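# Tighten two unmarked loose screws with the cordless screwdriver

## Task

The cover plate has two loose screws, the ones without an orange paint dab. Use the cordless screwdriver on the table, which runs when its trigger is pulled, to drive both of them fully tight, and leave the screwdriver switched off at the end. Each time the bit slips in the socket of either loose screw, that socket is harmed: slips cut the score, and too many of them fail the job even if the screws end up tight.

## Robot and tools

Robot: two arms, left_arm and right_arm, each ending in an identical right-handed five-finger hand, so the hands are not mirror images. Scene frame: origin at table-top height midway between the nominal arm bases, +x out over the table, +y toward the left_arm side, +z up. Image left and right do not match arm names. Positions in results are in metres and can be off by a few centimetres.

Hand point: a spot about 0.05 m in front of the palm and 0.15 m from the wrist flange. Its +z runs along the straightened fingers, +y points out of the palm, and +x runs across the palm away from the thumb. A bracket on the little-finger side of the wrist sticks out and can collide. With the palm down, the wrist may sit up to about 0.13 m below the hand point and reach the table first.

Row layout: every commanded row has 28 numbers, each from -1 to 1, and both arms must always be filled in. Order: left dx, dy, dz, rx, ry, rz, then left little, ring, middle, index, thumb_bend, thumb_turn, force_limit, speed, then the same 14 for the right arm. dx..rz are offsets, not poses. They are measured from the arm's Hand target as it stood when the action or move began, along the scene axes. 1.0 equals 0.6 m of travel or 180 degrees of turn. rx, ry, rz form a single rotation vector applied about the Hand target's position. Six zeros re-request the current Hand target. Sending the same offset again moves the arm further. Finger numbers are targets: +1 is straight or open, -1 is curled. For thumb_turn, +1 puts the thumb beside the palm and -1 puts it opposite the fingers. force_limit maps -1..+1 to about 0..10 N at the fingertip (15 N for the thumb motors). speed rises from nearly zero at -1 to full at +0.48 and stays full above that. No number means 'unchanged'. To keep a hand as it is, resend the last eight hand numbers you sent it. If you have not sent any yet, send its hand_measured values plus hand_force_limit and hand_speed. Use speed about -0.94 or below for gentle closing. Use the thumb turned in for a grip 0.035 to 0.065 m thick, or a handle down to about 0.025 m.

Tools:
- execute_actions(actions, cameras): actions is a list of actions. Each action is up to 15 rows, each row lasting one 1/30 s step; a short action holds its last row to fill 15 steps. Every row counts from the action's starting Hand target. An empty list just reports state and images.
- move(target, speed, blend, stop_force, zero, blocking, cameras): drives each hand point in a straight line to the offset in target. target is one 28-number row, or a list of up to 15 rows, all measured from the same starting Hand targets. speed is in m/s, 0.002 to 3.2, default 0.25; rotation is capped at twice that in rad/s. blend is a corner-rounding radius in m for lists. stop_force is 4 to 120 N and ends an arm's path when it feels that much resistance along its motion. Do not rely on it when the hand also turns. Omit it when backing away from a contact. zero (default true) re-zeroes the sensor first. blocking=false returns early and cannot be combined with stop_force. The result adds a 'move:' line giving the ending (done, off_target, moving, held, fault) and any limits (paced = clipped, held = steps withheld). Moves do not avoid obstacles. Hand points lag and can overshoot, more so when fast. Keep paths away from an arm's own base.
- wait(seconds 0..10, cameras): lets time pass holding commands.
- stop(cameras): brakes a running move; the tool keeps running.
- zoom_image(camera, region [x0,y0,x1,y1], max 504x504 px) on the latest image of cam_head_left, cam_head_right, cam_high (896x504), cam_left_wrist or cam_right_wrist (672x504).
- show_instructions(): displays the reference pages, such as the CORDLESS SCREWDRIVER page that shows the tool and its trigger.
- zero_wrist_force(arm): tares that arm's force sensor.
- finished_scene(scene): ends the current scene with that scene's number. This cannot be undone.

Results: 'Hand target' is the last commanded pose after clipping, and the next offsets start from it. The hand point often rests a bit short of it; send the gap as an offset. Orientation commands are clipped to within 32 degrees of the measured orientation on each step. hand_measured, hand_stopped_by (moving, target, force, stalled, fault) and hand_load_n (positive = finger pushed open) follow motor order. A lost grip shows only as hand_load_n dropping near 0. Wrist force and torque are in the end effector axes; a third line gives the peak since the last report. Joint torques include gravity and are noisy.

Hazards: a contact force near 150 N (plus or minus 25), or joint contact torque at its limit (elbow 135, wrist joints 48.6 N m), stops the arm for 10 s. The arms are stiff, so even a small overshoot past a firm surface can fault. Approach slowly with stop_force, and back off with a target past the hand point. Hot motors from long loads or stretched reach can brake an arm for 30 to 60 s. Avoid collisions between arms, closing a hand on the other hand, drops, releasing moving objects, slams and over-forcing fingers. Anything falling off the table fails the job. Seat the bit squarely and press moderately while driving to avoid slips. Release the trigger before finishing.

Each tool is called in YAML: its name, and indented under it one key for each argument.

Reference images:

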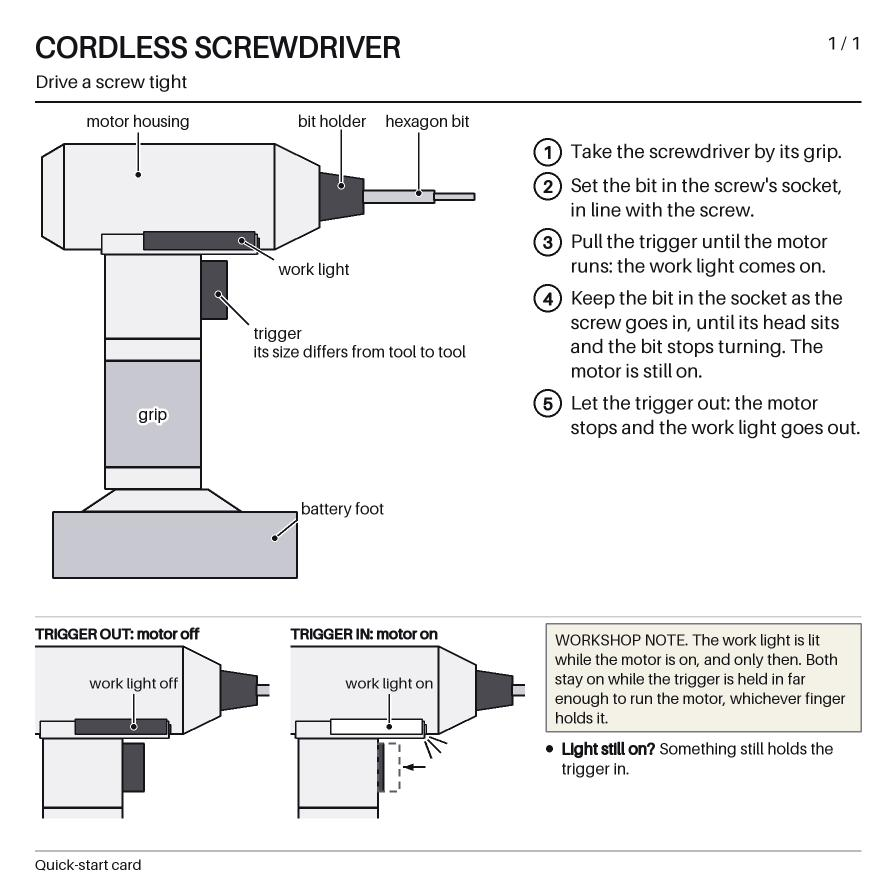

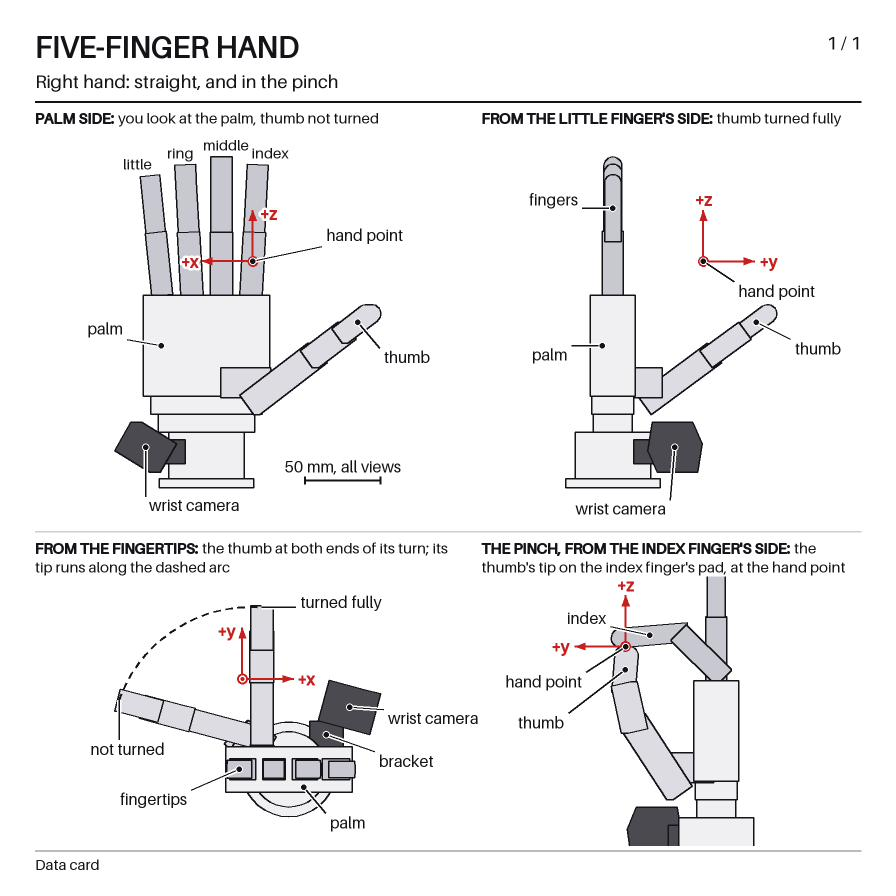

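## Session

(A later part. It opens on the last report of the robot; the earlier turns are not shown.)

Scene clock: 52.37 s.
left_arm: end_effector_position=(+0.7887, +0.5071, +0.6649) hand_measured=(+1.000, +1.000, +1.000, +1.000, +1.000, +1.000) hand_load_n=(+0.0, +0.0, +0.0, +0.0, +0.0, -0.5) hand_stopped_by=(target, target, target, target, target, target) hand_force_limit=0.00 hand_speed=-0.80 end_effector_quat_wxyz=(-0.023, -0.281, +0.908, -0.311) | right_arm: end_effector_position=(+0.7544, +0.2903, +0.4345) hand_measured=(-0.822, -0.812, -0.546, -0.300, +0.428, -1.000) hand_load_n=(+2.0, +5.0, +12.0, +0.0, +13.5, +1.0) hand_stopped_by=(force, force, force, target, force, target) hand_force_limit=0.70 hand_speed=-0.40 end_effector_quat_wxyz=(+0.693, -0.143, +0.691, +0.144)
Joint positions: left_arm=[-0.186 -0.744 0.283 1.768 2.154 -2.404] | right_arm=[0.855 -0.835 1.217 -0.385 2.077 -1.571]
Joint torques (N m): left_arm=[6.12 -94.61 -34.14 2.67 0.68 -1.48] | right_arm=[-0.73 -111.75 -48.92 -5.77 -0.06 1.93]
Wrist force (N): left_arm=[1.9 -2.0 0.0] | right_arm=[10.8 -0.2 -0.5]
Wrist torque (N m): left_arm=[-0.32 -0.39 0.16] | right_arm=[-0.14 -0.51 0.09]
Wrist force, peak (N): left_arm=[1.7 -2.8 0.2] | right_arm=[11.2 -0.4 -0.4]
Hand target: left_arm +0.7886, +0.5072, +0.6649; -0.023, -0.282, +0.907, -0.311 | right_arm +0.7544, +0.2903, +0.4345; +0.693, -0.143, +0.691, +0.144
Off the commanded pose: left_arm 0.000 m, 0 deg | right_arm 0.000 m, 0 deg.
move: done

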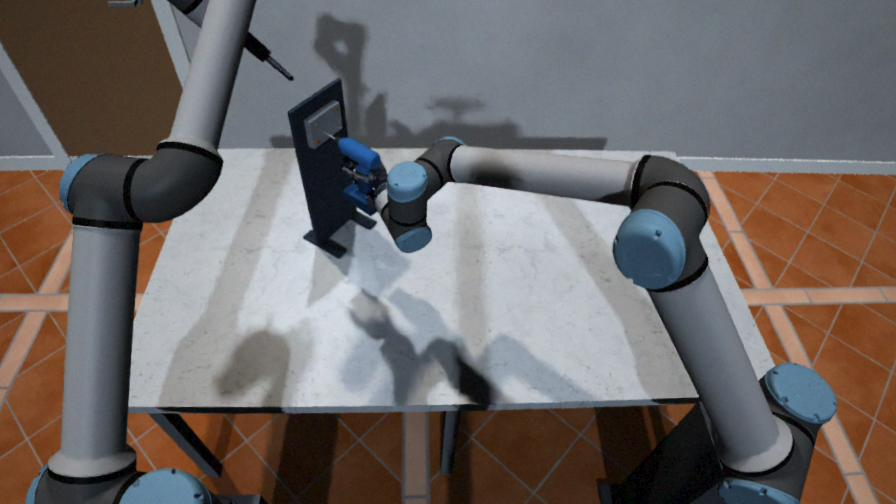

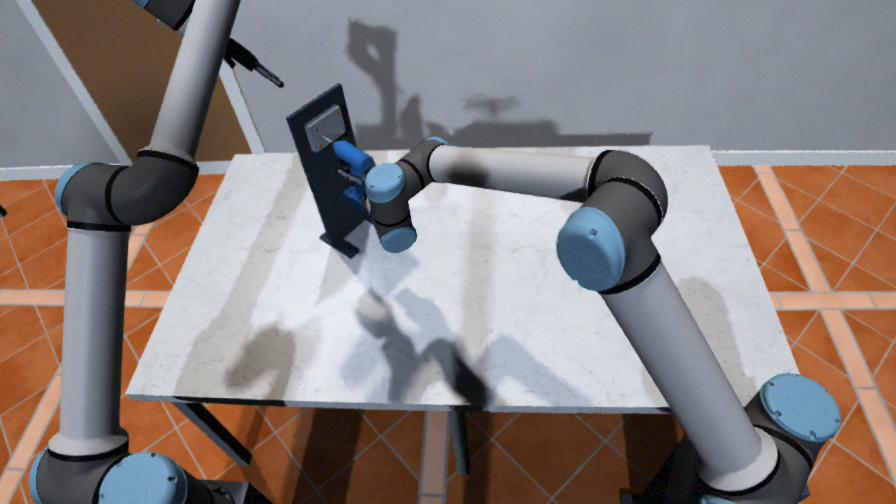

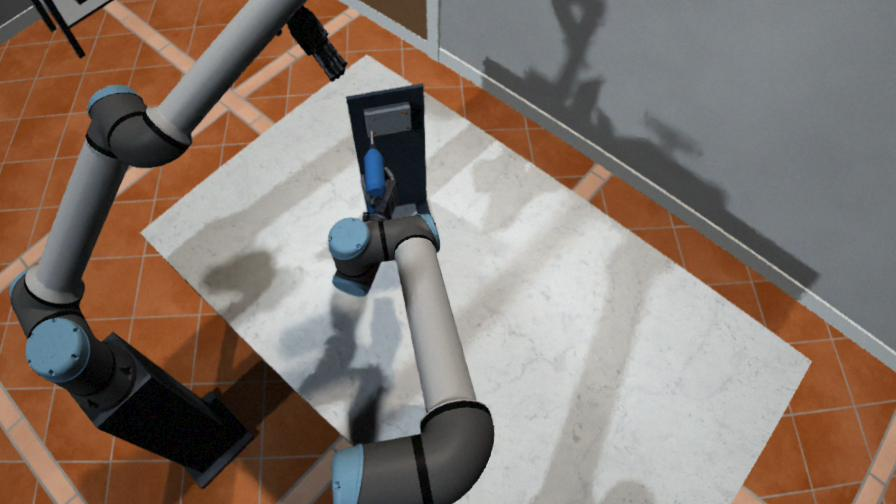

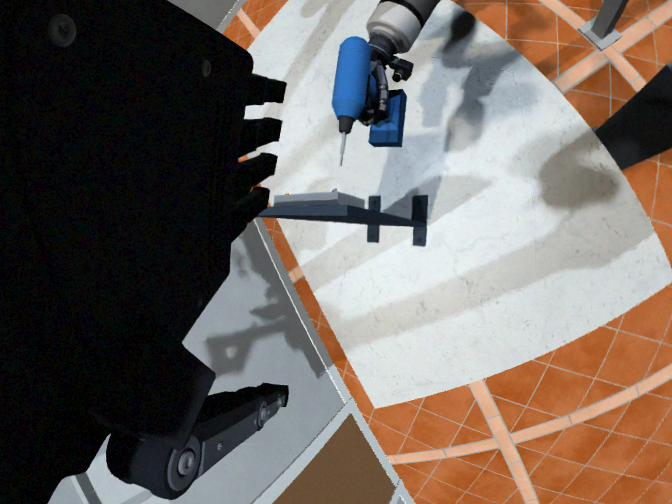

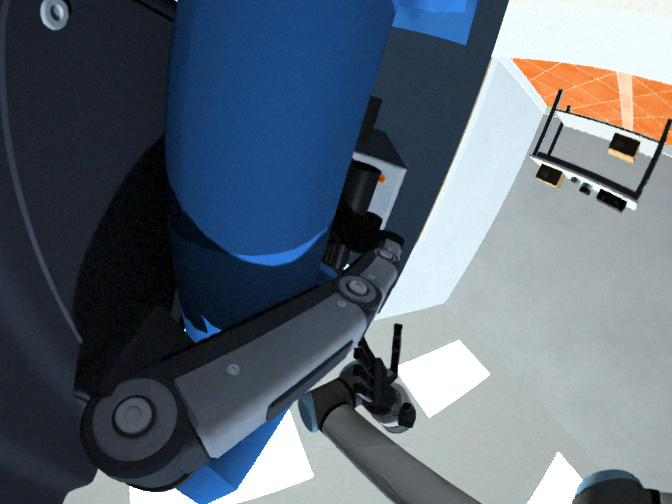

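move:
  target: [0,0,0,0,0,0,1,1,1,1,1,1,0,-0.8,0.017,-0.016,0.007,0.0092,-0.0081,0.0389,-0.97,-0.97,-1,-0.3,-0.98,-1,0.7,-0.4]
  speed: 0.1
  cameras: ["cam_left_wrist","cam_high"]

zoom_image:
  camera: "cam_left_wrist"
  region: [290, 130, 370, 220]

zoom_image:
  camera: "cam_high"
  region: [310, 70, 490, 250]

move:
  target: [-0.0675,-0.0048,-0.05,-0.118,-0.186,-0.001,1,1,1,1,1,1,0,-0.8,0,0,0,0,0,0,-0.97,-0.97,-1,-0.3,-0.98,-1,0.7,-0.4]
  speed: 0.2
  cameras: ["cam_left_wrist"]

zoom_image:
  camera: "cam_left_wrist"
  region: [380, 140, 460, 240]

Scene clock: 54.33 s.
left_arm: end_effector_position=(+0.7886, +0.5072, +0.6649) hand_measured=(+1.000, +1.000, +1.000, +1.000, +1.000, +1.000) hand_load_n=(+0.0, +0.5, +0.0, +0.0, +0.0, +0.0) hand_stopped_by=(target, target, target, target, target, target) hand_force_limit=0.00 hand_speed=-0.80 end_effector_quat_wxyz=(-0.023, -0.282, +0.907, -0.311) | right_arm: end_effector_position=(+0.7647, +0.2806, +0.4388) hand_measured=(-0.822, -0.812, -0.546, -0.300, +0.428, -1.000) hand_load_n=(+2.0, +5.0, +12.0, +0.0, +13.5, +1.5) hand_stopped_by=(force, force, force, target, force, target) hand_force_limit=0.70 hand_speed=-0.40 end_effector_quat_wxyz=(+0.694, -0.177, +0.670, +0.195)
Joint positions: left_arm=[-0.185 -0.745 0.283 1.768 2.154 -2.404] | right_arm=[0.805 -0.862 1.276 -0.455 1.905 -1.568]
Joint torques (N m): left_arm=[5.48 -107.05 -22.06 -0.02 -0.12 -2.97] | right_arm=[11.25 -107.25 -52.92 -2.8 -0.04 -0.11]
Wrist force (N): left_arm=[1.9 -2.1 0.6] | right_arm=[10.6 -0.5 -0.6]
Wrist torque (N m): left_arm=[-0.38 -0.41 0.15] | right_arm=[-0.16 -0.49 0.07]
Wrist force, peak (N): left_arm=[1.9 -2.2 0.5] | right_arm=[11.3 0.5 -1.3]
Hand target: left_arm +0.7886, +0.5072, +0.6649; -0.023, -0.282, +0.907, -0.311 | right_arm +0.7646, +0.2807, +0.4387; +0.694, -0.177, +0.670, +0.195
Off the commanded pose: left_arm 0.000 m, 0 deg | right_arm 0.000 m, 0 deg.
move: done
Images, in order (width x height): cam_high 896x504, cam_left_wrist 672x504.

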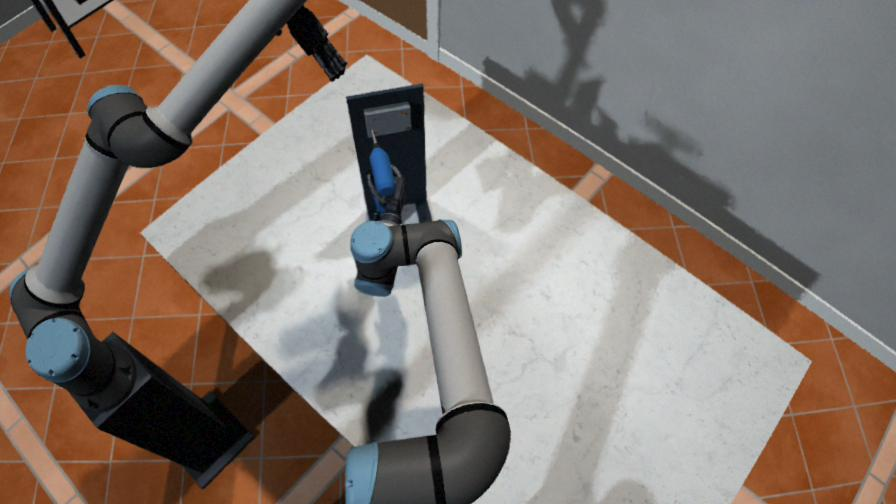

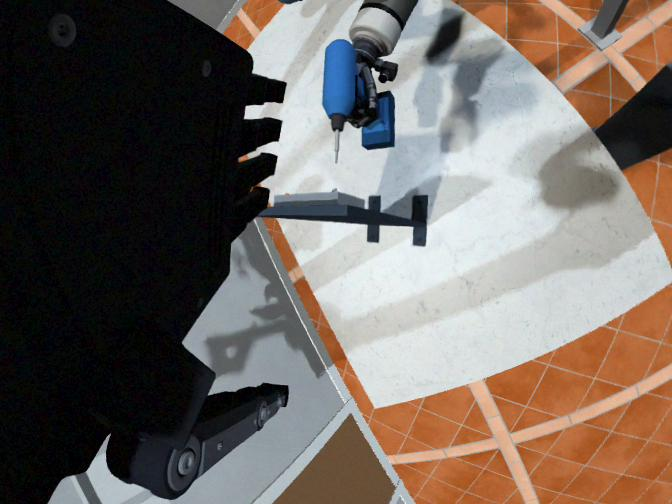

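Scaled by 5.600 (camera's finer frame: 960x720).

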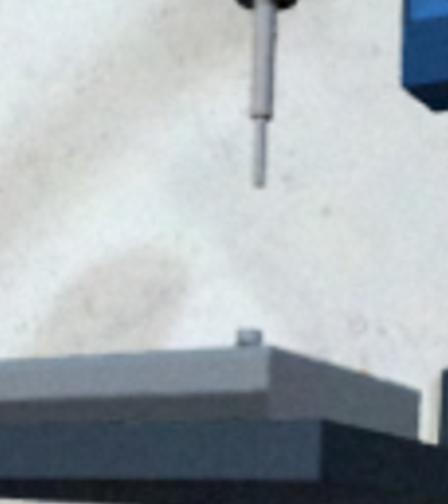

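Scaled by 2.800.

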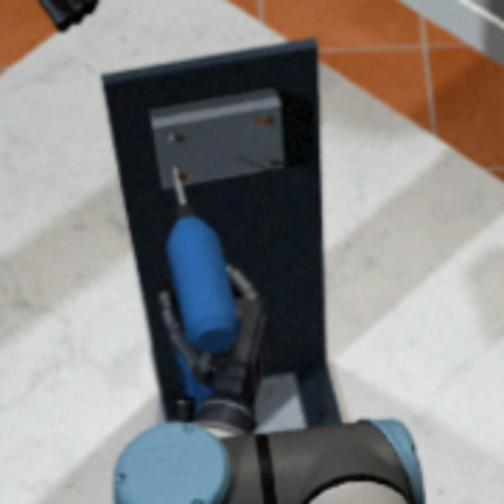

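Scene clock: 56.57 s.
left_arm: end_effector_position=(+0.7481, +0.5044, +0.6350) hand_measured=(+1.000, +1.000, +1.000, +1.000, +1.000, +1.000) hand_load_n=(+0.0, +0.0, +0.0, +0.0, +0.0, +0.0) hand_stopped_by=(target, target, target, target, target, target) hand_force_limit=0.00 hand_speed=-0.80 end_effector_quat_wxyz=(+0.186, -0.170, +0.804, -0.538) | right_arm: end_effector_position=(+0.7646, +0.2807, +0.4387) hand_measured=(-0.822, -0.812, -0.546, -0.300, +0.428, -1.000) hand_load_n=(+2.0, +5.5, +12.0, +0.0, +13.5, +1.0) hand_stopped_by=(force, force, force, target, force, target) hand_force_limit=0.70 hand_speed=-0.40 end_effector_quat_wxyz=(+0.694, -0.177, +0.670, +0.195)
Joint positions: left_arm=[-0.113 -1.267 1.24 0.601 2.436 -2.56] | right_arm=[0.805 -0.862 1.276 -0.455 1.905 -1.569]
Joint torques (N m): left_arm=[-17.42 -54.68 -36.46 -3.33 0.75 3.86] | right_arm=[13.2 -106.46 -51.05 -2.98 -0.89 -1.12]
Wrist force (N): left_arm=[0.4 -2.6 1.0] | right_arm=[10.7 -0.1 -0.4]
Wrist torque (N m): left_arm=[-0.59 -0.18 0.00] | right_arm=[-0.10 -0.50 0.09]
Wrist force, peak (N): left_arm=[1.6 -2.8 0.1] | right_arm=[10.9 -0.7 -0.4]
Hand target: left_arm +0.7481, +0.5043, +0.6349; +0.186, -0.170, +0.804, -0.538 | right_arm +0.7646, +0.2807, +0.4387; +0.694, -0.177, +0.670, +0.195
Off the commanded pose: left_arm 0.000 m, 0 deg | right_arm 0.000 m, 0 deg.
move: done

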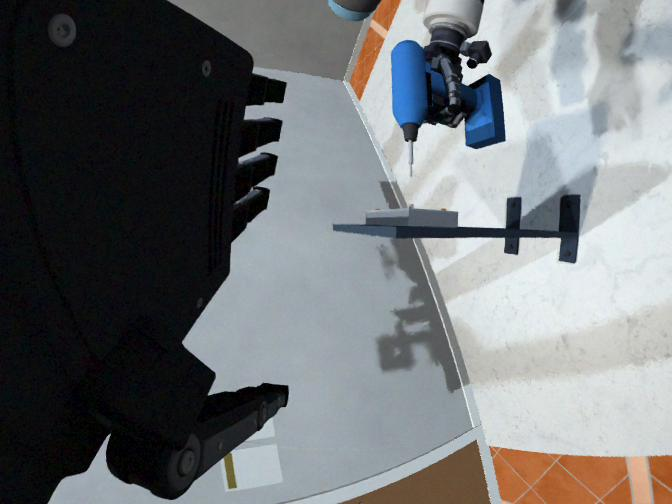

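Scaled by 5.040 (camera's finer frame: 960x720).

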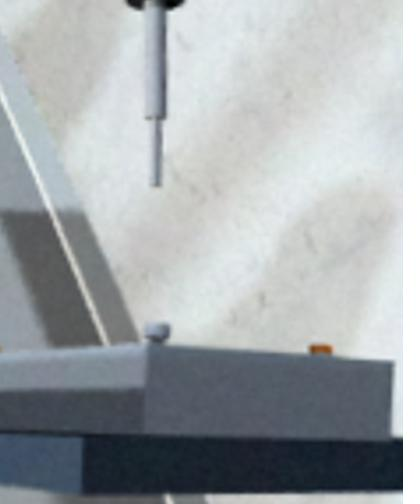

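move:
  target: [0,0,0,0,0,0,1,1,1,1,1,1,0,-0.8,0.0272,0.0252,-0.0063,0.0046,-0.0036,0,-0.97,-0.97,-1,-0.3,-0.98,-1,0.7,-0.4]
  speed: 0.06
  cameras: ["cam_left_wrist","cam_high"]

zoom_image:
  camera: "cam_left_wrist"
  region: [380, 140, 460, 240]

move:
  target: [0.0675,0.0048,0.05,0.118,0.186,0.001,1,1,1,1,1,1,0,-0.8,0,0,0,0,0,0,-0.97,-0.97,-1,-0.3,-0.98,-1,0.7,-0.4]
  speed: 0.2
  cameras: ["cam_left_wrist"]

zoom_image:
  camera: "cam_left_wrist"
  region: [290, 140, 370, 230]

Scene clock: 58.60 s.
left_arm: end_effector_position=(+0.7481, +0.5043, +0.6349) hand_measured=(+1.000, +1.000, +1.000, +1.000, +1.000, +1.000) hand_load_n=(+0.0, +0.0, -0.5, +0.0, +0.0, +0.0) hand_stopped_by=(target, target, target, target, target, target) hand_force_limit=0.00 hand_speed=-0.80 end_effector_quat_wxyz=(+0.186, -0.170, +0.804, -0.538) | right_arm: end_effector_position=(+0.7810, +0.2959, +0.4350) hand_measured=(-0.822, -0.812, -0.546, -0.300, +0.428, -1.000) hand_load_n=(+2.0, +5.5, +12.5, +0.0, +13.5, +1.5) hand_stopped_by=(force, force, force, target, force, target) hand_force_limit=0.70 hand_speed=-0.40 end_effector_quat_wxyz=(+0.699, -0.173, +0.665, +0.199)
Joint positions: left_arm=[-0.113 -1.267 1.24 0.601 2.436 -2.559] | right_arm=[0.803 -0.824 1.225 -0.461 1.902 -1.568]
Joint torques (N m): left_arm=[-13.9 -40.99 -35.36 0.3 1.43 3.93] | right_arm=[-5.83 -130.05 -42.21 -3.27 -0.01 1.67]
Wrist force (N): left_arm=[0.7 -2.5 1.2] | right_arm=[10.9 -0.8 -1.3]
Wrist torque (N m): left_arm=[-0.60 -0.22 0.01] | right_arm=[-0.17 -0.49 0.08]
Wrist force, peak (N): left_arm=[0.3 -3.1 1.1] | right_arm=[11.1 -0.3 0.4]
Hand target: left_arm +0.7481, +0.5043, +0.6349; +0.186, -0.170, +0.804, -0.538 | right_arm +0.7809, +0.2958, +0.4349; +0.699, -0.173, +0.665, +0.198
Off the commanded pose: left_arm 0.000 m, 0 deg | right_arm 0.000 m, 0 deg.
move: done
Images, in order (width x height): cam_high 896x504, cam_left_wrist 672x504.

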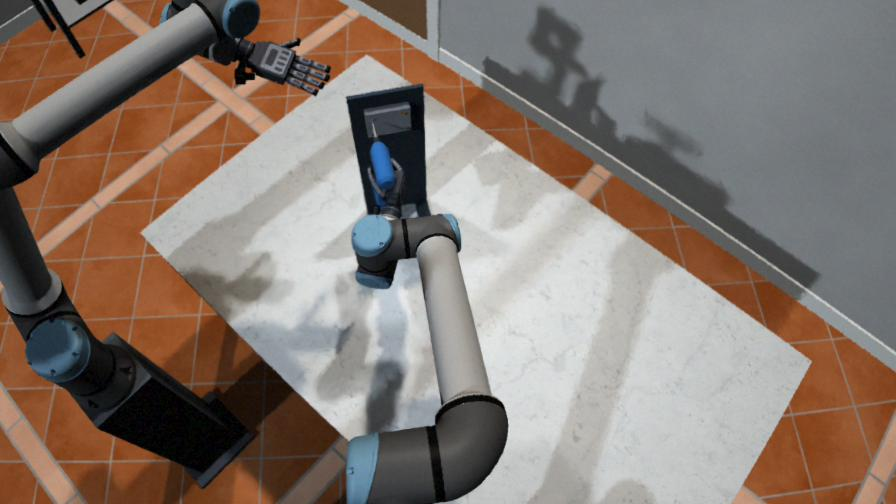

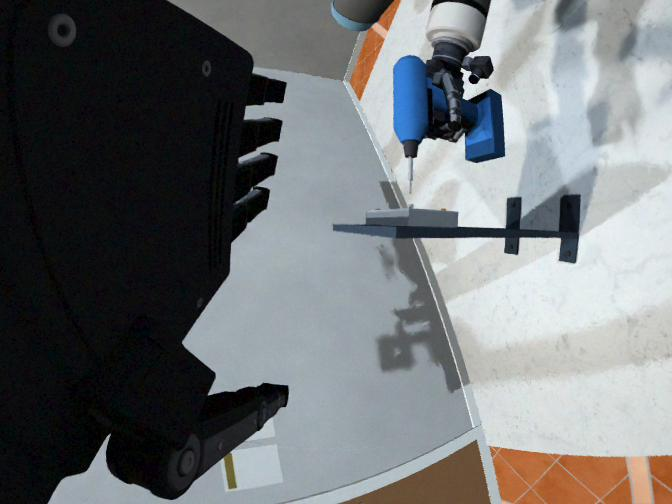

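Scaled by 5.040 (camera's finer frame: 960x720).

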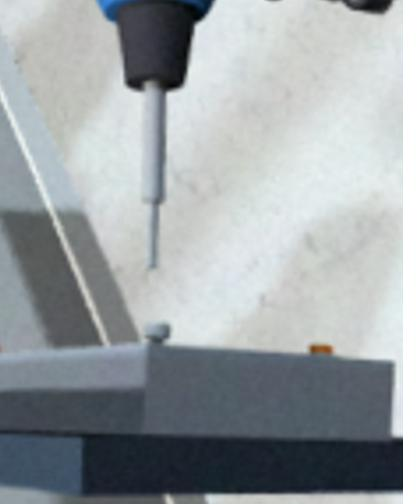

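Scene clock: 60.87 s.
left_arm: end_effector_position=(+0.7887, +0.5071, +0.6649) hand_measured=(+1.000, +1.000, +1.000, +1.000, +1.000, +1.000) hand_load_n=(+0.0, +0.0, +0.0, +0.5, +0.0, -0.5) hand_stopped_by=(target, target, target, target, target, target) hand_force_limit=0.00 hand_speed=-0.80 end_effector_quat_wxyz=(-0.023, -0.281, +0.908, -0.311) | right_arm: end_effector_position=(+0.7809, +0.2958, +0.4349) hand_measured=(-0.822, -0.812, -0.546, -0.300, +0.428, -1.000) hand_load_n=(+2.0, +5.0, +12.0, +0.0, +13.0, +1.0) hand_stopped_by=(force, force, force, target, force, target) hand_force_limit=0.70 hand_speed=-0.40 end_effector_quat_wxyz=(+0.699, -0.173, +0.665, +0.198)
Joint positions: left_arm=[-0.186 -0.744 0.283 1.768 2.154 -2.404] | right_arm=[0.803 -0.824 1.225 -0.461 1.902 -1.568]
Joint torques (N m): left_arm=[8.57 -95.4 -33.76 2.95 0.89 -1.07] | right_arm=[11.51 -129.45 -43.6 -4.27 1.33 -0.24]
Wrist force (N): left_arm=[1.6 -2.4 0.2] | right_arm=[10.8 -0.4 -0.9]
Wrist torque (N m): left_arm=[-0.39 -0.36 0.13] | right_arm=[-0.13 -0.50 0.09]
Wrist force, peak (N): left_arm=[1.2 -2.9 -0.2] | right_arm=[10.9 -0.2 -0.8]
Hand target: left_arm +0.7886, +0.5072, +0.6649; -0.023, -0.282, +0.907, -0.311 | right_arm +0.7809, +0.2958, +0.4349; +0.699, -0.173, +0.665, +0.198
Off the commanded pose: left_arm 0.000 m, 0 deg | right_arm 0.000 m, 0 deg.
move: done

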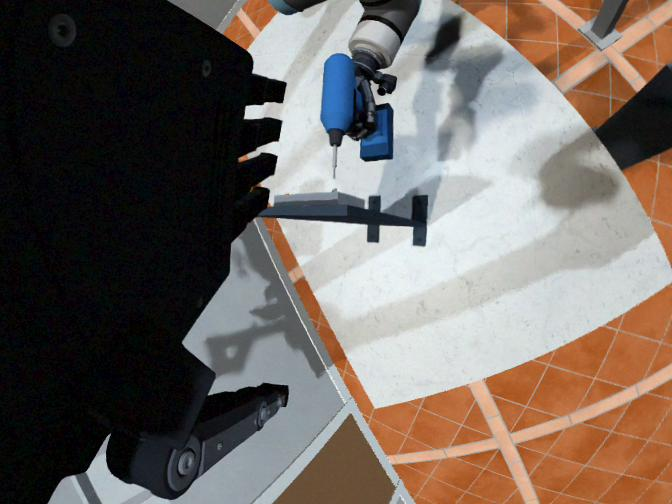

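Scaled by 5.600 (camera's finer frame: 960x720).

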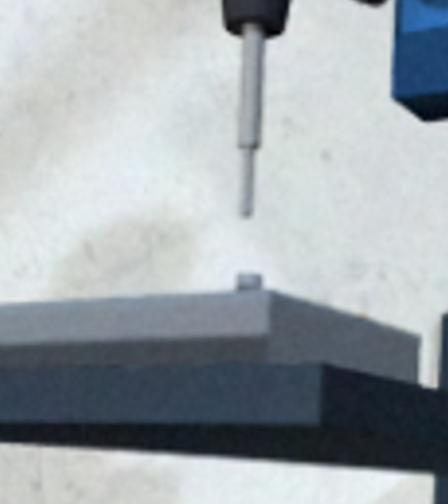

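move:
  target: [0,0,0,0,0,0,1,1,1,1,1,1,0,-0.8,0.0115,0.0163,-0.002,0,0,0,-0.97,-0.97,-1,-0.97,-0.98,-1,0.7,-0.4]
  speed: 0.04
  cameras: ["cam_left_wrist","cam_head_left"]

zoom_image:
  camera: "cam_left_wrist"
  region: [310, 160, 350, 210]

zoom_image:
  camera: "cam_head_left"
  region: [300, 100, 400, 210]

move:
  target: [-0.0675,-0.0048,-0.05,-0.118,-0.186,-0.001,1,1,1,1,1,1,0,-0.8,0,0,0,0,0,0,-0.97,-0.97,-1,-0.97,-0.98,-1,0.7,-0.4]
  speed: 0.2
  cameras: ["cam_left_wrist"]

zoom_image:
  camera: "cam_left_wrist"
  region: [390, 170, 430, 220]

Scene clock: 61.80 s.
left_arm: end_effector_position=(+0.7886, +0.5072, +0.6650) hand_measured=(+1.000, +1.000, +1.000, +1.000, +1.000, +1.000) hand_load_n=(-0.5, +0.0, +0.0, +0.0, +0.0, +0.0) hand_stopped_by=(target, target, target, target, target, target) hand_force_limit=0.00 hand_speed=-0.80 end_effector_quat_wxyz=(-0.023, -0.282, +0.907, -0.311) | right_arm: end_effector_position=(+0.7878, +0.3057, +0.4337) hand_measured=(-0.822, -0.814, -0.546, -0.676, +0.428, -1.000) hand_load_n=(+1.5, +4.5, +11.5, +10.5, +13.5, +0.0) hand_stopped_by=(force, force, force, force, force, target) hand_force_limit=0.70 hand_speed=-0.40 end_effector_quat_wxyz=(+0.699, -0.173, +0.665, +0.198) end_effector_velocity=(-0.001, -0.002, +0.001) end_effector_angular_velocity=(+0.000, +0.000, +0.000)
Joint positions: left_arm=[-0.185 -0.745 0.283 1.768 2.154 -2.404] | right_arm=[0.804 -0.803 1.191 -0.446 1.904 -1.568]
Joint velocities: left_arm=[within noise] | right_arm=[0 -0.004 0.005 -0.001 0 0]
Joint torques (N m): left_arm=[6.99 -106.19 -21.22 3.92 0.06 -3.55] | right_arm=[11.1 -132.51 -41.65 -7.03 1.99 -0.99]
Wrist force (N): left_arm=[1.5 -2.1 0.2] | right_arm=[10.6 -0.3 -1.3]
Wrist torque (N m): left_arm=[-0.36 -0.34 0.13] | right_arm=[-0.09 -0.44 0.09]
Wrist force, peak (N): left_arm=[2.0 -2.3 -0.1] | right_arm=[11.0 0.0 -0.4]
Hand target: left_arm +0.7886, +0.5072, +0.6649; -0.023, -0.282, +0.907, -0.311 | right_arm +0.7878, +0.3056, +0.4337; +0.699, -0.173, +0.665, +0.198
Off the commanded pose: left_arm 0.000 m, 0 deg | right_arm 0.000 m, 0 deg.
move: done
Images, in order (width x height): cam_head_left 896x504, cam_left_wrist 672x504.

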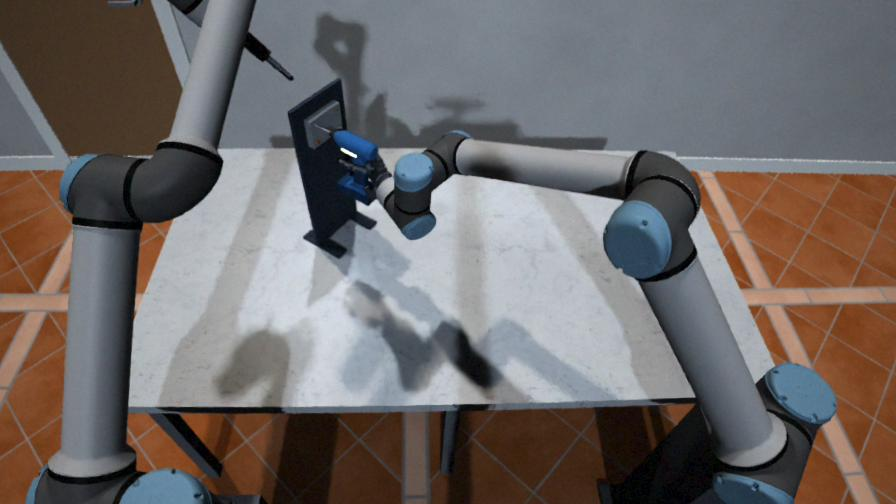

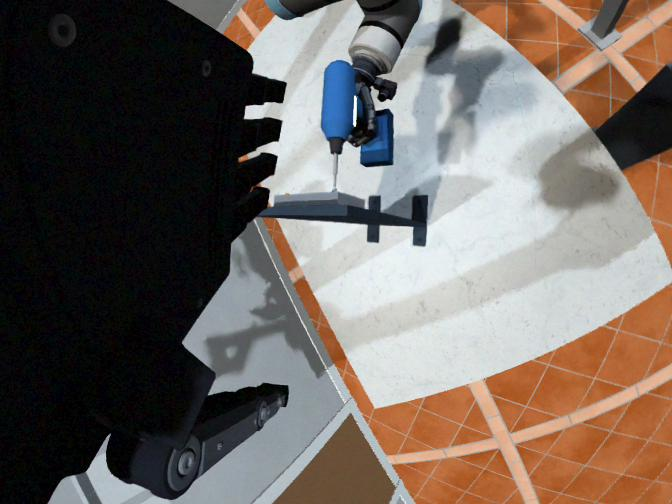

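Scaled by 10.080 (camera's finer frame: 960x720).

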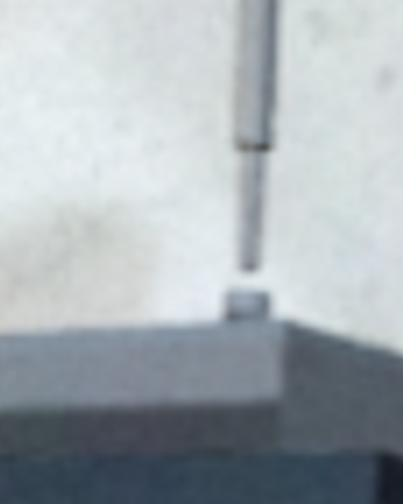

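Scaled by 4.582.

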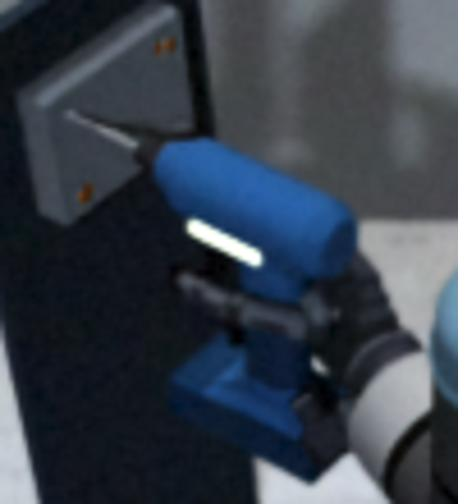

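Scene clock: 64.03 s.
left_arm: end_effector_position=(+0.7480, +0.5044, +0.6350) hand_measured=(+1.000, +1.000, +1.000, +1.000, +1.000, +1.000) hand_load_n=(+0.0, +0.0, +0.0, +0.0, +0.0, +0.0) hand_stopped_by=(target, target, target, target, target, target) hand_force_limit=0.00 hand_speed=-0.80 end_effector_quat_wxyz=(+0.186, -0.170, +0.804, -0.538) | right_arm: end_effector_position=(+0.7878, +0.3056, +0.4337) hand_measured=(-0.822, -0.814, -0.546, -0.676, +0.428, -1.000) hand_load_n=(+1.5, +4.5, +11.5, +10.5, +13.5, +0.5) hand_stopped_by=(force, force, force, force, force, target) hand_force_limit=0.70 hand_speed=-0.40 end_effector_quat_wxyz=(+0.699, -0.173, +0.665, +0.198)
Joint positions: left_arm=[-0.113 -1.267 1.24 0.601 2.436 -2.56] | right_arm=[0.804 -0.803 1.191 -0.447 1.903 -1.568]
Joint torques (N m): left_arm=[-11.91 -48.49 -36.4 -2.22 1.12 3.55] | right_arm=[-7.51 -131.93 -45.04 -6.11 -0.06 -1.2]
Wrist force (N): left_arm=[0.3 -2.7 0.7] | right_arm=[10.9 -0.6 -0.8]
Wrist torque (N m): left_arm=[-0.59 -0.16 -0.01] | right_arm=[-0.16 -0.52 0.09]
Wrist force, peak (N): left_arm=[1.4 -3.0 0.4] | right_arm=[11.0 -0.5 -0.7]
Hand target: left_arm +0.7481, +0.5043, +0.6349; +0.186, -0.170, +0.804, -0.538 | right_arm +0.7878, +0.3056, +0.4337; +0.699, -0.173, +0.665, +0.198
Off the commanded pose: left_arm 0.000 m, 0 deg | right_arm 0.000 m, 0 deg.
move: done

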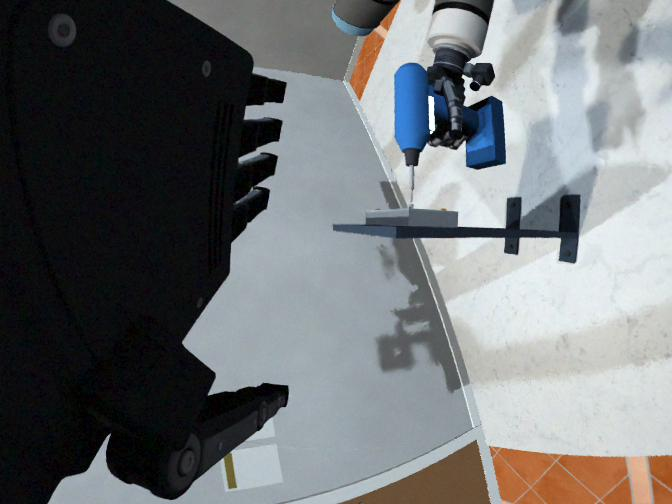

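Scaled by 10.080 (camera's finer frame: 960x720).

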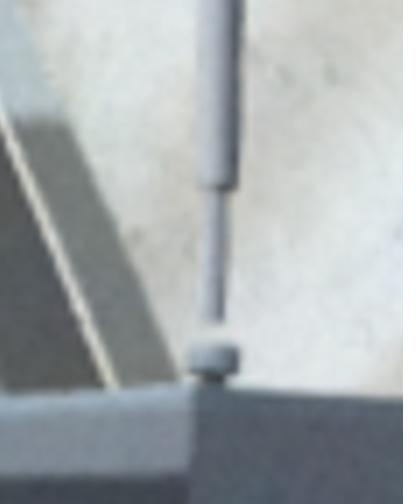

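move:
  target:
    - [0,0,0,0,0,0,1,1,1,1,1,1,0,-0.8,0.0005,-0.0004,-0.0007,0,0,0,-0.97,-0.97,-1,-0.97,-0.98,-1,0.7,-0.4]
    - [0,0,0,0,0,0,1,1,1,1,1,1,0,-0.8,0.0067,0.0077,-0.0007,0,0,0,-0.97,-0.97,-1,-0.97,-0.98,-1,0.7,-0.4]
  speed: 0.005
  stop_force: 4
  cameras: ["cam_left_wrist"]

zoom_image:
  camera: "cam_left_wrist"
  region: [390, 170, 430, 220]

Scene clock: 66.10 s.
left_arm: end_effector_position=(+0.7481, +0.5043, +0.6349) hand_measured=(+1.000, +1.000, +1.000, +1.000, +1.000, +1.000) hand_load_n=(-0.5, +0.0, +0.0, -0.5, +0.0, -0.5) hand_stopped_by=(target, target, target, target, target, target) hand_force_limit=0.00 hand_speed=-0.80 end_effector_quat_wxyz=(+0.186, -0.170, +0.804, -0.538) | right_arm: end_effector_position=(+0.7902, +0.3080, +0.4333) hand_measured=(-0.822, -0.814, -0.546, -0.676, +0.430, -1.000) hand_load_n=(+2.0, +4.5, +11.5, +10.5, +14.0, +0.0) hand_stopped_by=(force, force, force, force, force, target) hand_force_limit=0.70 hand_speed=-0.40 end_effector_quat_wxyz=(+0.699, -0.173, +0.665, +0.198)
Joint positions: left_arm=[-0.113 -1.267 1.24 0.601 2.436 -2.559] | right_arm=[0.804 -0.798 1.182 -0.443 1.903 -1.568]
Joint torques (N m): left_arm=[-14.61 -42.27 -33.5 0.1 1.69 3.29] | right_arm=[-3.58 -132.39 -43.04 -6.73 0.84 0.65]
Wrist force (N): left_arm=[0.6 -2.7 0.9] | right_arm=[10.6 -0.4 -0.7]
Wrist torque (N m): left_arm=[-0.60 -0.21 0.00] | right_arm=[-0.14 -0.48 0.08]
Wrist force, peak (N): left_arm=[0.9 -3.0 0.9] | right_arm=[9.9 -2.3 -5.7]
Hand target: left_arm +0.7481, +0.5043, +0.6349; +0.186, -0.170, +0.804, -0.538 | right_arm +0.7902, +0.3079, +0.4333; +0.699, -0.173, +0.665, +0.198 (not the last commanded pose)
Off the commanded pose: left_arm 0.000 m, 0 deg | right_arm 0.003 m, 0 deg.
move: contact (right_arm); path passed 1 of 2 targets

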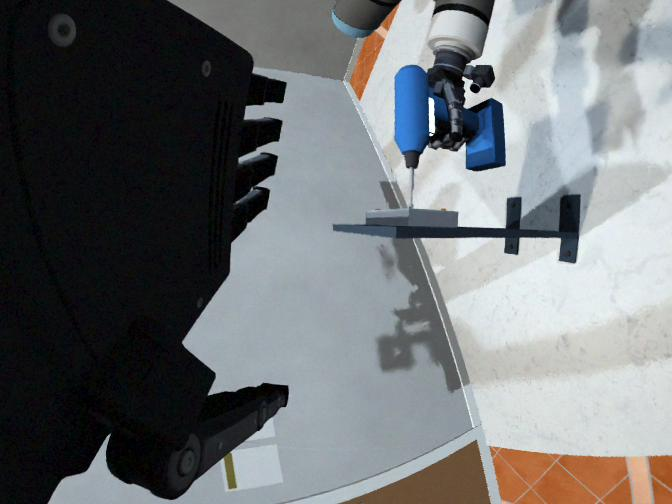

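Scaled by 10.080 (camera's finer frame: 960x720).

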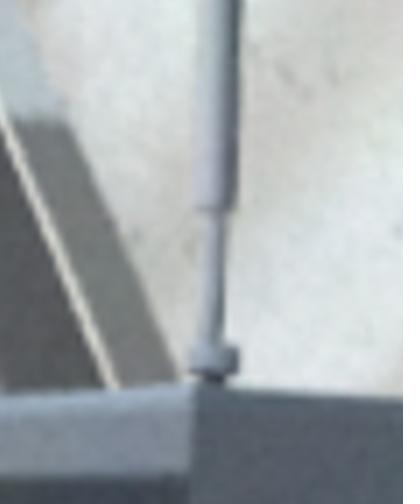

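move:
  target:
    - [0,0,0,0,0,0,1,1,1,1,1,1,0,-0.8,0.0008,0.00105,0,0,0,0,-0.97,-0.97,-1,-0.97,-0.98,-1,0.7,-0.4]
    - [0,0,0,0,0,0,1,1,1,1,1,1,0,-0.8,0.00133,0.00064,-0.00067,0,0,0,-0.97,-0.97,-1,-0.97,-0.98,-1,0.7,-0.4]
    - [0,0,0,0,0,0,1,1,1,1,1,1,0,-0.8,0.00186,0.00023,-0.00067,0,0,0,-0.97,-0.97,-1,-0.97,-0.98,-1,0.7,-0.4]
    - [0,0,0,0,0,0,1,1,1,1,1,1,0,-0.8,0.00133,0.00064,-0.00133,0,0,0,-0.97,-0.97,-1,-0.97,-0.98,-1,0.7,-0.4]
    - [0,0,0,0,0,0,1,1,1,1,1,1,0,-0.8,0.0008,0.00105,-0.00067,0,0,0,-0.97,-0.97,-1,-0.97,-0.98,-1,0.7,-0.4]
    - [0,0,0,0,0,0,1,1,1,1,1,1,0,-0.8,0.00133,0.00064,-0.00067,0,0,0,-0.97,-0.97,-1,-0.97,-0.98,-1,0.7,-0.4]
  speed: 0.002
  cameras: ["cam_left_wrist"]

zoom_image:
  camera: "cam_left_wrist"
  region: [390, 170, 430, 220]

Scene clock: 68.77 s.
left_arm: end_effector_position=(+0.7481, +0.5043, +0.6349) hand_measured=(+1.000, +1.000, +1.000, +1.000, +1.000, +1.000) hand_load_n=(+0.0, +0.5, +0.0, +0.0, +0.0, -0.5) hand_stopped_by=(target, target, target, target, target, target) hand_force_limit=0.00 hand_speed=-0.80 end_effector_quat_wxyz=(+0.186, -0.170, +0.804, -0.538) | right_arm: end_effector_position=(+0.7909, +0.3084, +0.4329) hand_measured=(-0.822, -0.814, -0.546, -0.676, +0.430, -1.000) hand_load_n=(+4.0, +5.0, +11.0, +10.0, +14.0, -0.5) hand_stopped_by=(force, force, force, force, force, target) hand_force_limit=0.70 hand_speed=-0.40 end_effector_quat_wxyz=(+0.699, -0.173, +0.665, +0.198)
Joint positions: left_arm=[-0.113 -1.267 1.24 0.601 2.436 -2.559] | right_arm=[0.803 -0.796 1.18 -0.442 1.903 -1.568]
Joint torques (N m): left_arm=[-14 -40.55 -39.4 4.24 1.5 3.59] | right_arm=[-13.64 -128.55 -46.89 -3.41 -3.03 -0.3]
Wrist force (N): left_arm=[0.4 -2.9 0.4] | right_arm=[9.2 -6.7 -11.8]
Wrist torque (N m): left_arm=[-0.60 -0.17 -0.02] | right_arm=[0.06 -0.98 0.40]
Wrist force, peak (N): left_arm=[1.1 -2.9 0.8] | right_arm=[9.5 -7.7 -13.2]
Hand target: left_arm +0.7481, +0.5043, +0.6349; +0.186, -0.170, +0.804, -0.538 | right_arm +0.7910, +0.3083, +0.4329; +0.699, -0.173, +0.665, +0.198
Off the commanded pose: left_arm 0.000 m, 0 deg | right_arm 0.000 m, 0 deg.
move: done

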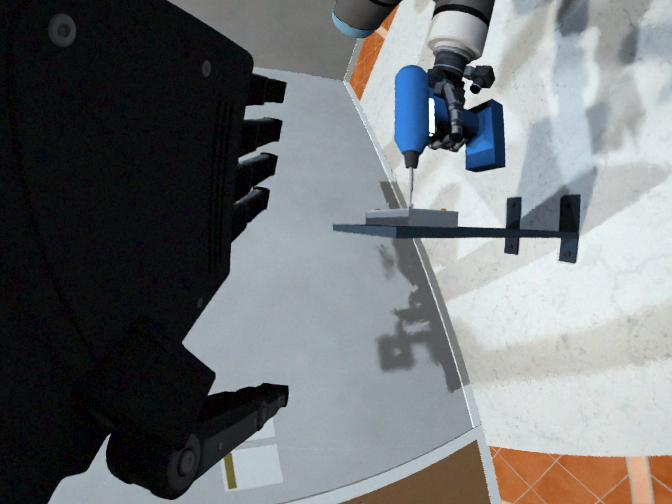

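Scaled by 10.080 (camera's finer frame: 960x720).

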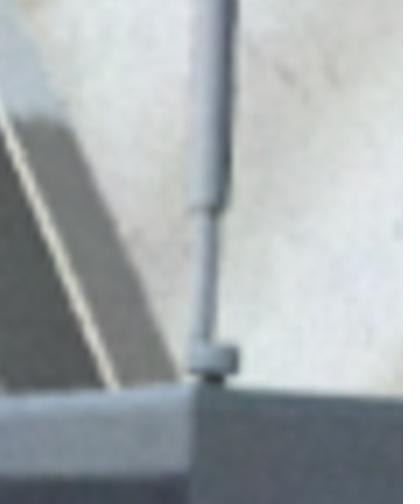

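move:
  target: [0,0,0,0,0,0,1,1,1,1,1,1,0,-0.8,-0.0023,-0.003,0,0,0,0,-0.97,-0.97,-1,-0.97,-0.98,-1,0.7,-0.4]
  speed: 0.005
  cameras: ["cam_left_wrist"]

zoom_image:
  camera: "cam_left_wrist"
  region: [390, 170, 430, 220]

move:
  target: [0.0675,0.0048,0.05,0.118,0.186,0.001,1,1,1,1,1,1,0,-0.8,0,0,0,0,0,0,-0.97,-0.97,-1,-0.97,-0.98,-1,0.7,-0.4]
  speed: 0.2
  cameras: ["cam_left_wrist"]

zoom_image:
  camera: "cam_left_wrist"
  region: [310, 160, 350, 210]

Scene clock: 69.80 s.
left_arm: end_effector_position=(+0.7481, +0.5043, +0.6349) hand_measured=(+1.000, +1.000, +1.000, +1.000, +1.000, +1.000) hand_load_n=(+0.0, +0.0, +0.0, +0.0, +0.0, -0.5) hand_stopped_by=(target, target, target, target, target, target) hand_force_limit=0.00 hand_speed=-0.80 end_effector_quat_wxyz=(+0.186, -0.170, +0.804, -0.538) | right_arm: end_effector_position=(+0.7896, +0.3065, +0.4329) hand_measured=(-0.822, -0.814, -0.546, -0.676, +0.430, -1.000) hand_load_n=(+2.0, +4.5, +11.0, +10.0, +14.0, +0.0) hand_stopped_by=(force, force, force, force, force, target) hand_force_limit=0.70 hand_speed=-0.40 end_effector_quat_wxyz=(+0.699, -0.173, +0.665, +0.198)
Joint positions: left_arm=[-0.113 -1.267 1.24 0.601 2.436 -2.559] | right_arm=[0.803 -0.8 1.187 -0.446 1.903 -1.568]
Joint torques (N m): left_arm=[-11.49 -41.28 -42.4 4.05 1.83 3.13] | right_arm=[-15.16 -121.75 -50.1 -6.33 -1.61 -0.64]
Wrist force (N): left_arm=[0.5 -2.6 0.7] | right_arm=[10.7 -0.7 -1.0]
Wrist torque (N m): left_arm=[-0.58 -0.18 0.00] | right_arm=[-0.17 -0.48 0.08]
Wrist force, peak (N): left_arm=[1.0 -3.0 1.2] | right_arm=[9.3 -6.8 -12.5]
Hand target: left_arm +0.7481, +0.5043, +0.6349; +0.186, -0.170, +0.804, -0.538 | right_arm +0.7896, +0.3065, +0.4329; +0.699, -0.173, +0.665, +0.198
Off the commanded pose: left_arm 0.000 m, 0 deg | right_arm 0.000 m, 0 deg.
move: done

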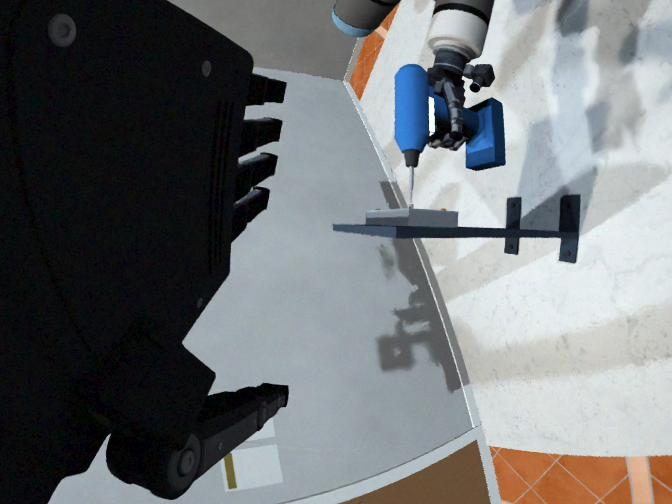

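Scaled by 10.080 (camera's finer frame: 960x720).

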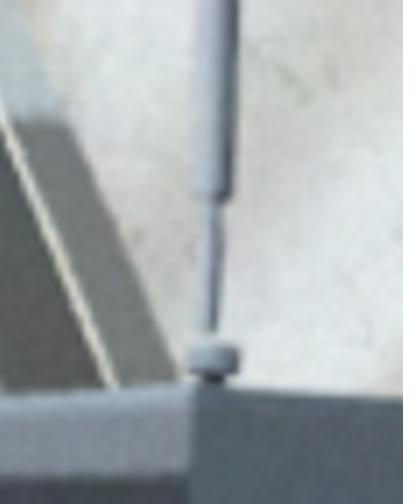

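Scene clock: 72.07 s.
left_arm: end_effector_position=(+0.7887, +0.5071, +0.6649) hand_measured=(+1.000, +1.000, +1.000, +1.000, +1.000, +1.000) hand_load_n=(-0.5, +0.0, +0.0, +0.0, +0.0, +0.0) hand_stopped_by=(target, target, target, target, target, target) hand_force_limit=0.00 hand_speed=-0.80 end_effector_quat_wxyz=(-0.023, -0.281, +0.908, -0.311) | right_arm: end_effector_position=(+0.7896, +0.3065, +0.4329) hand_measured=(-0.822, -0.814, -0.546, -0.676, +0.430, -1.000) hand_load_n=(+2.0, +4.0, +11.0, +10.0, +14.0, +0.0) hand_stopped_by=(force, force, force, force, force, target) hand_force_limit=0.70 hand_speed=-0.40 end_effector_quat_wxyz=(+0.699, -0.173, +0.665, +0.198)
Joint positions: left_arm=[-0.186 -0.744 0.283 1.768 2.154 -2.404] | right_arm=[0.803 -0.8 1.187 -0.445 1.903 -1.568]
Joint torques (N m): left_arm=[13.09 -96.21 -34.86 2.35 0.9 -1.58] | right_arm=[-13.97 -110.72 -50.85 -3.33 -0.89 -0.52]
Wrist force (N): left_arm=[1.5 -2.2 0.0] | right_arm=[10.5 -0.6 -1.0]
Wrist torque (N m): left_arm=[-0.36 -0.35 0.13] | right_arm=[-0.15 -0.45 0.07]
Wrist force, peak (N): left_arm=[0.8 -3.1 0.7] | right_arm=[11.1 -0.3 -1.1]
Hand target: left_arm +0.7886, +0.5072, +0.6649; -0.023, -0.282, +0.907, -0.311 | right_arm +0.7896, +0.3065, +0.4329; +0.699, -0.173, +0.665, +0.198
Off the commanded pose: left_arm 0.000 m, 0 deg | right_arm 0.000 m, 0 deg.
move: done

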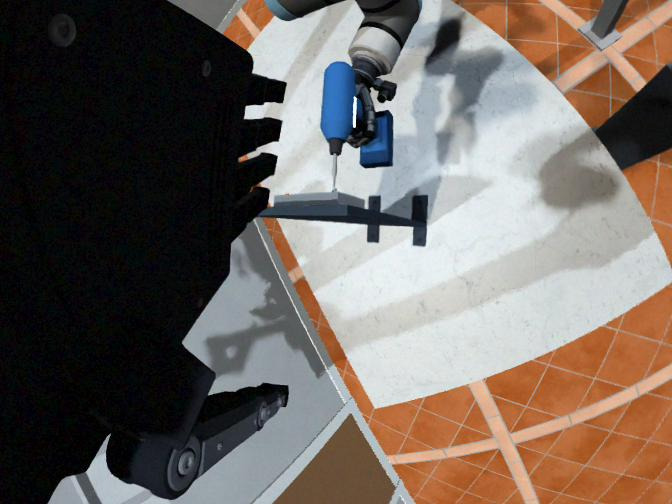

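Scaled by 10.080 (camera's finer frame: 960x720).

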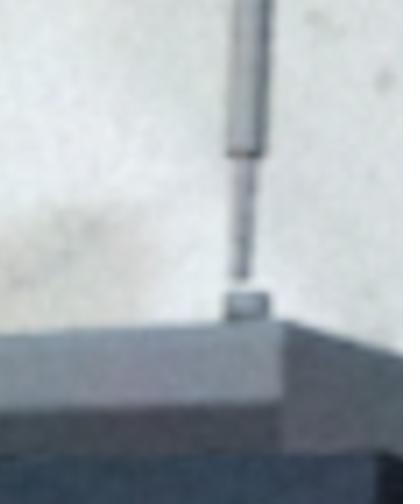

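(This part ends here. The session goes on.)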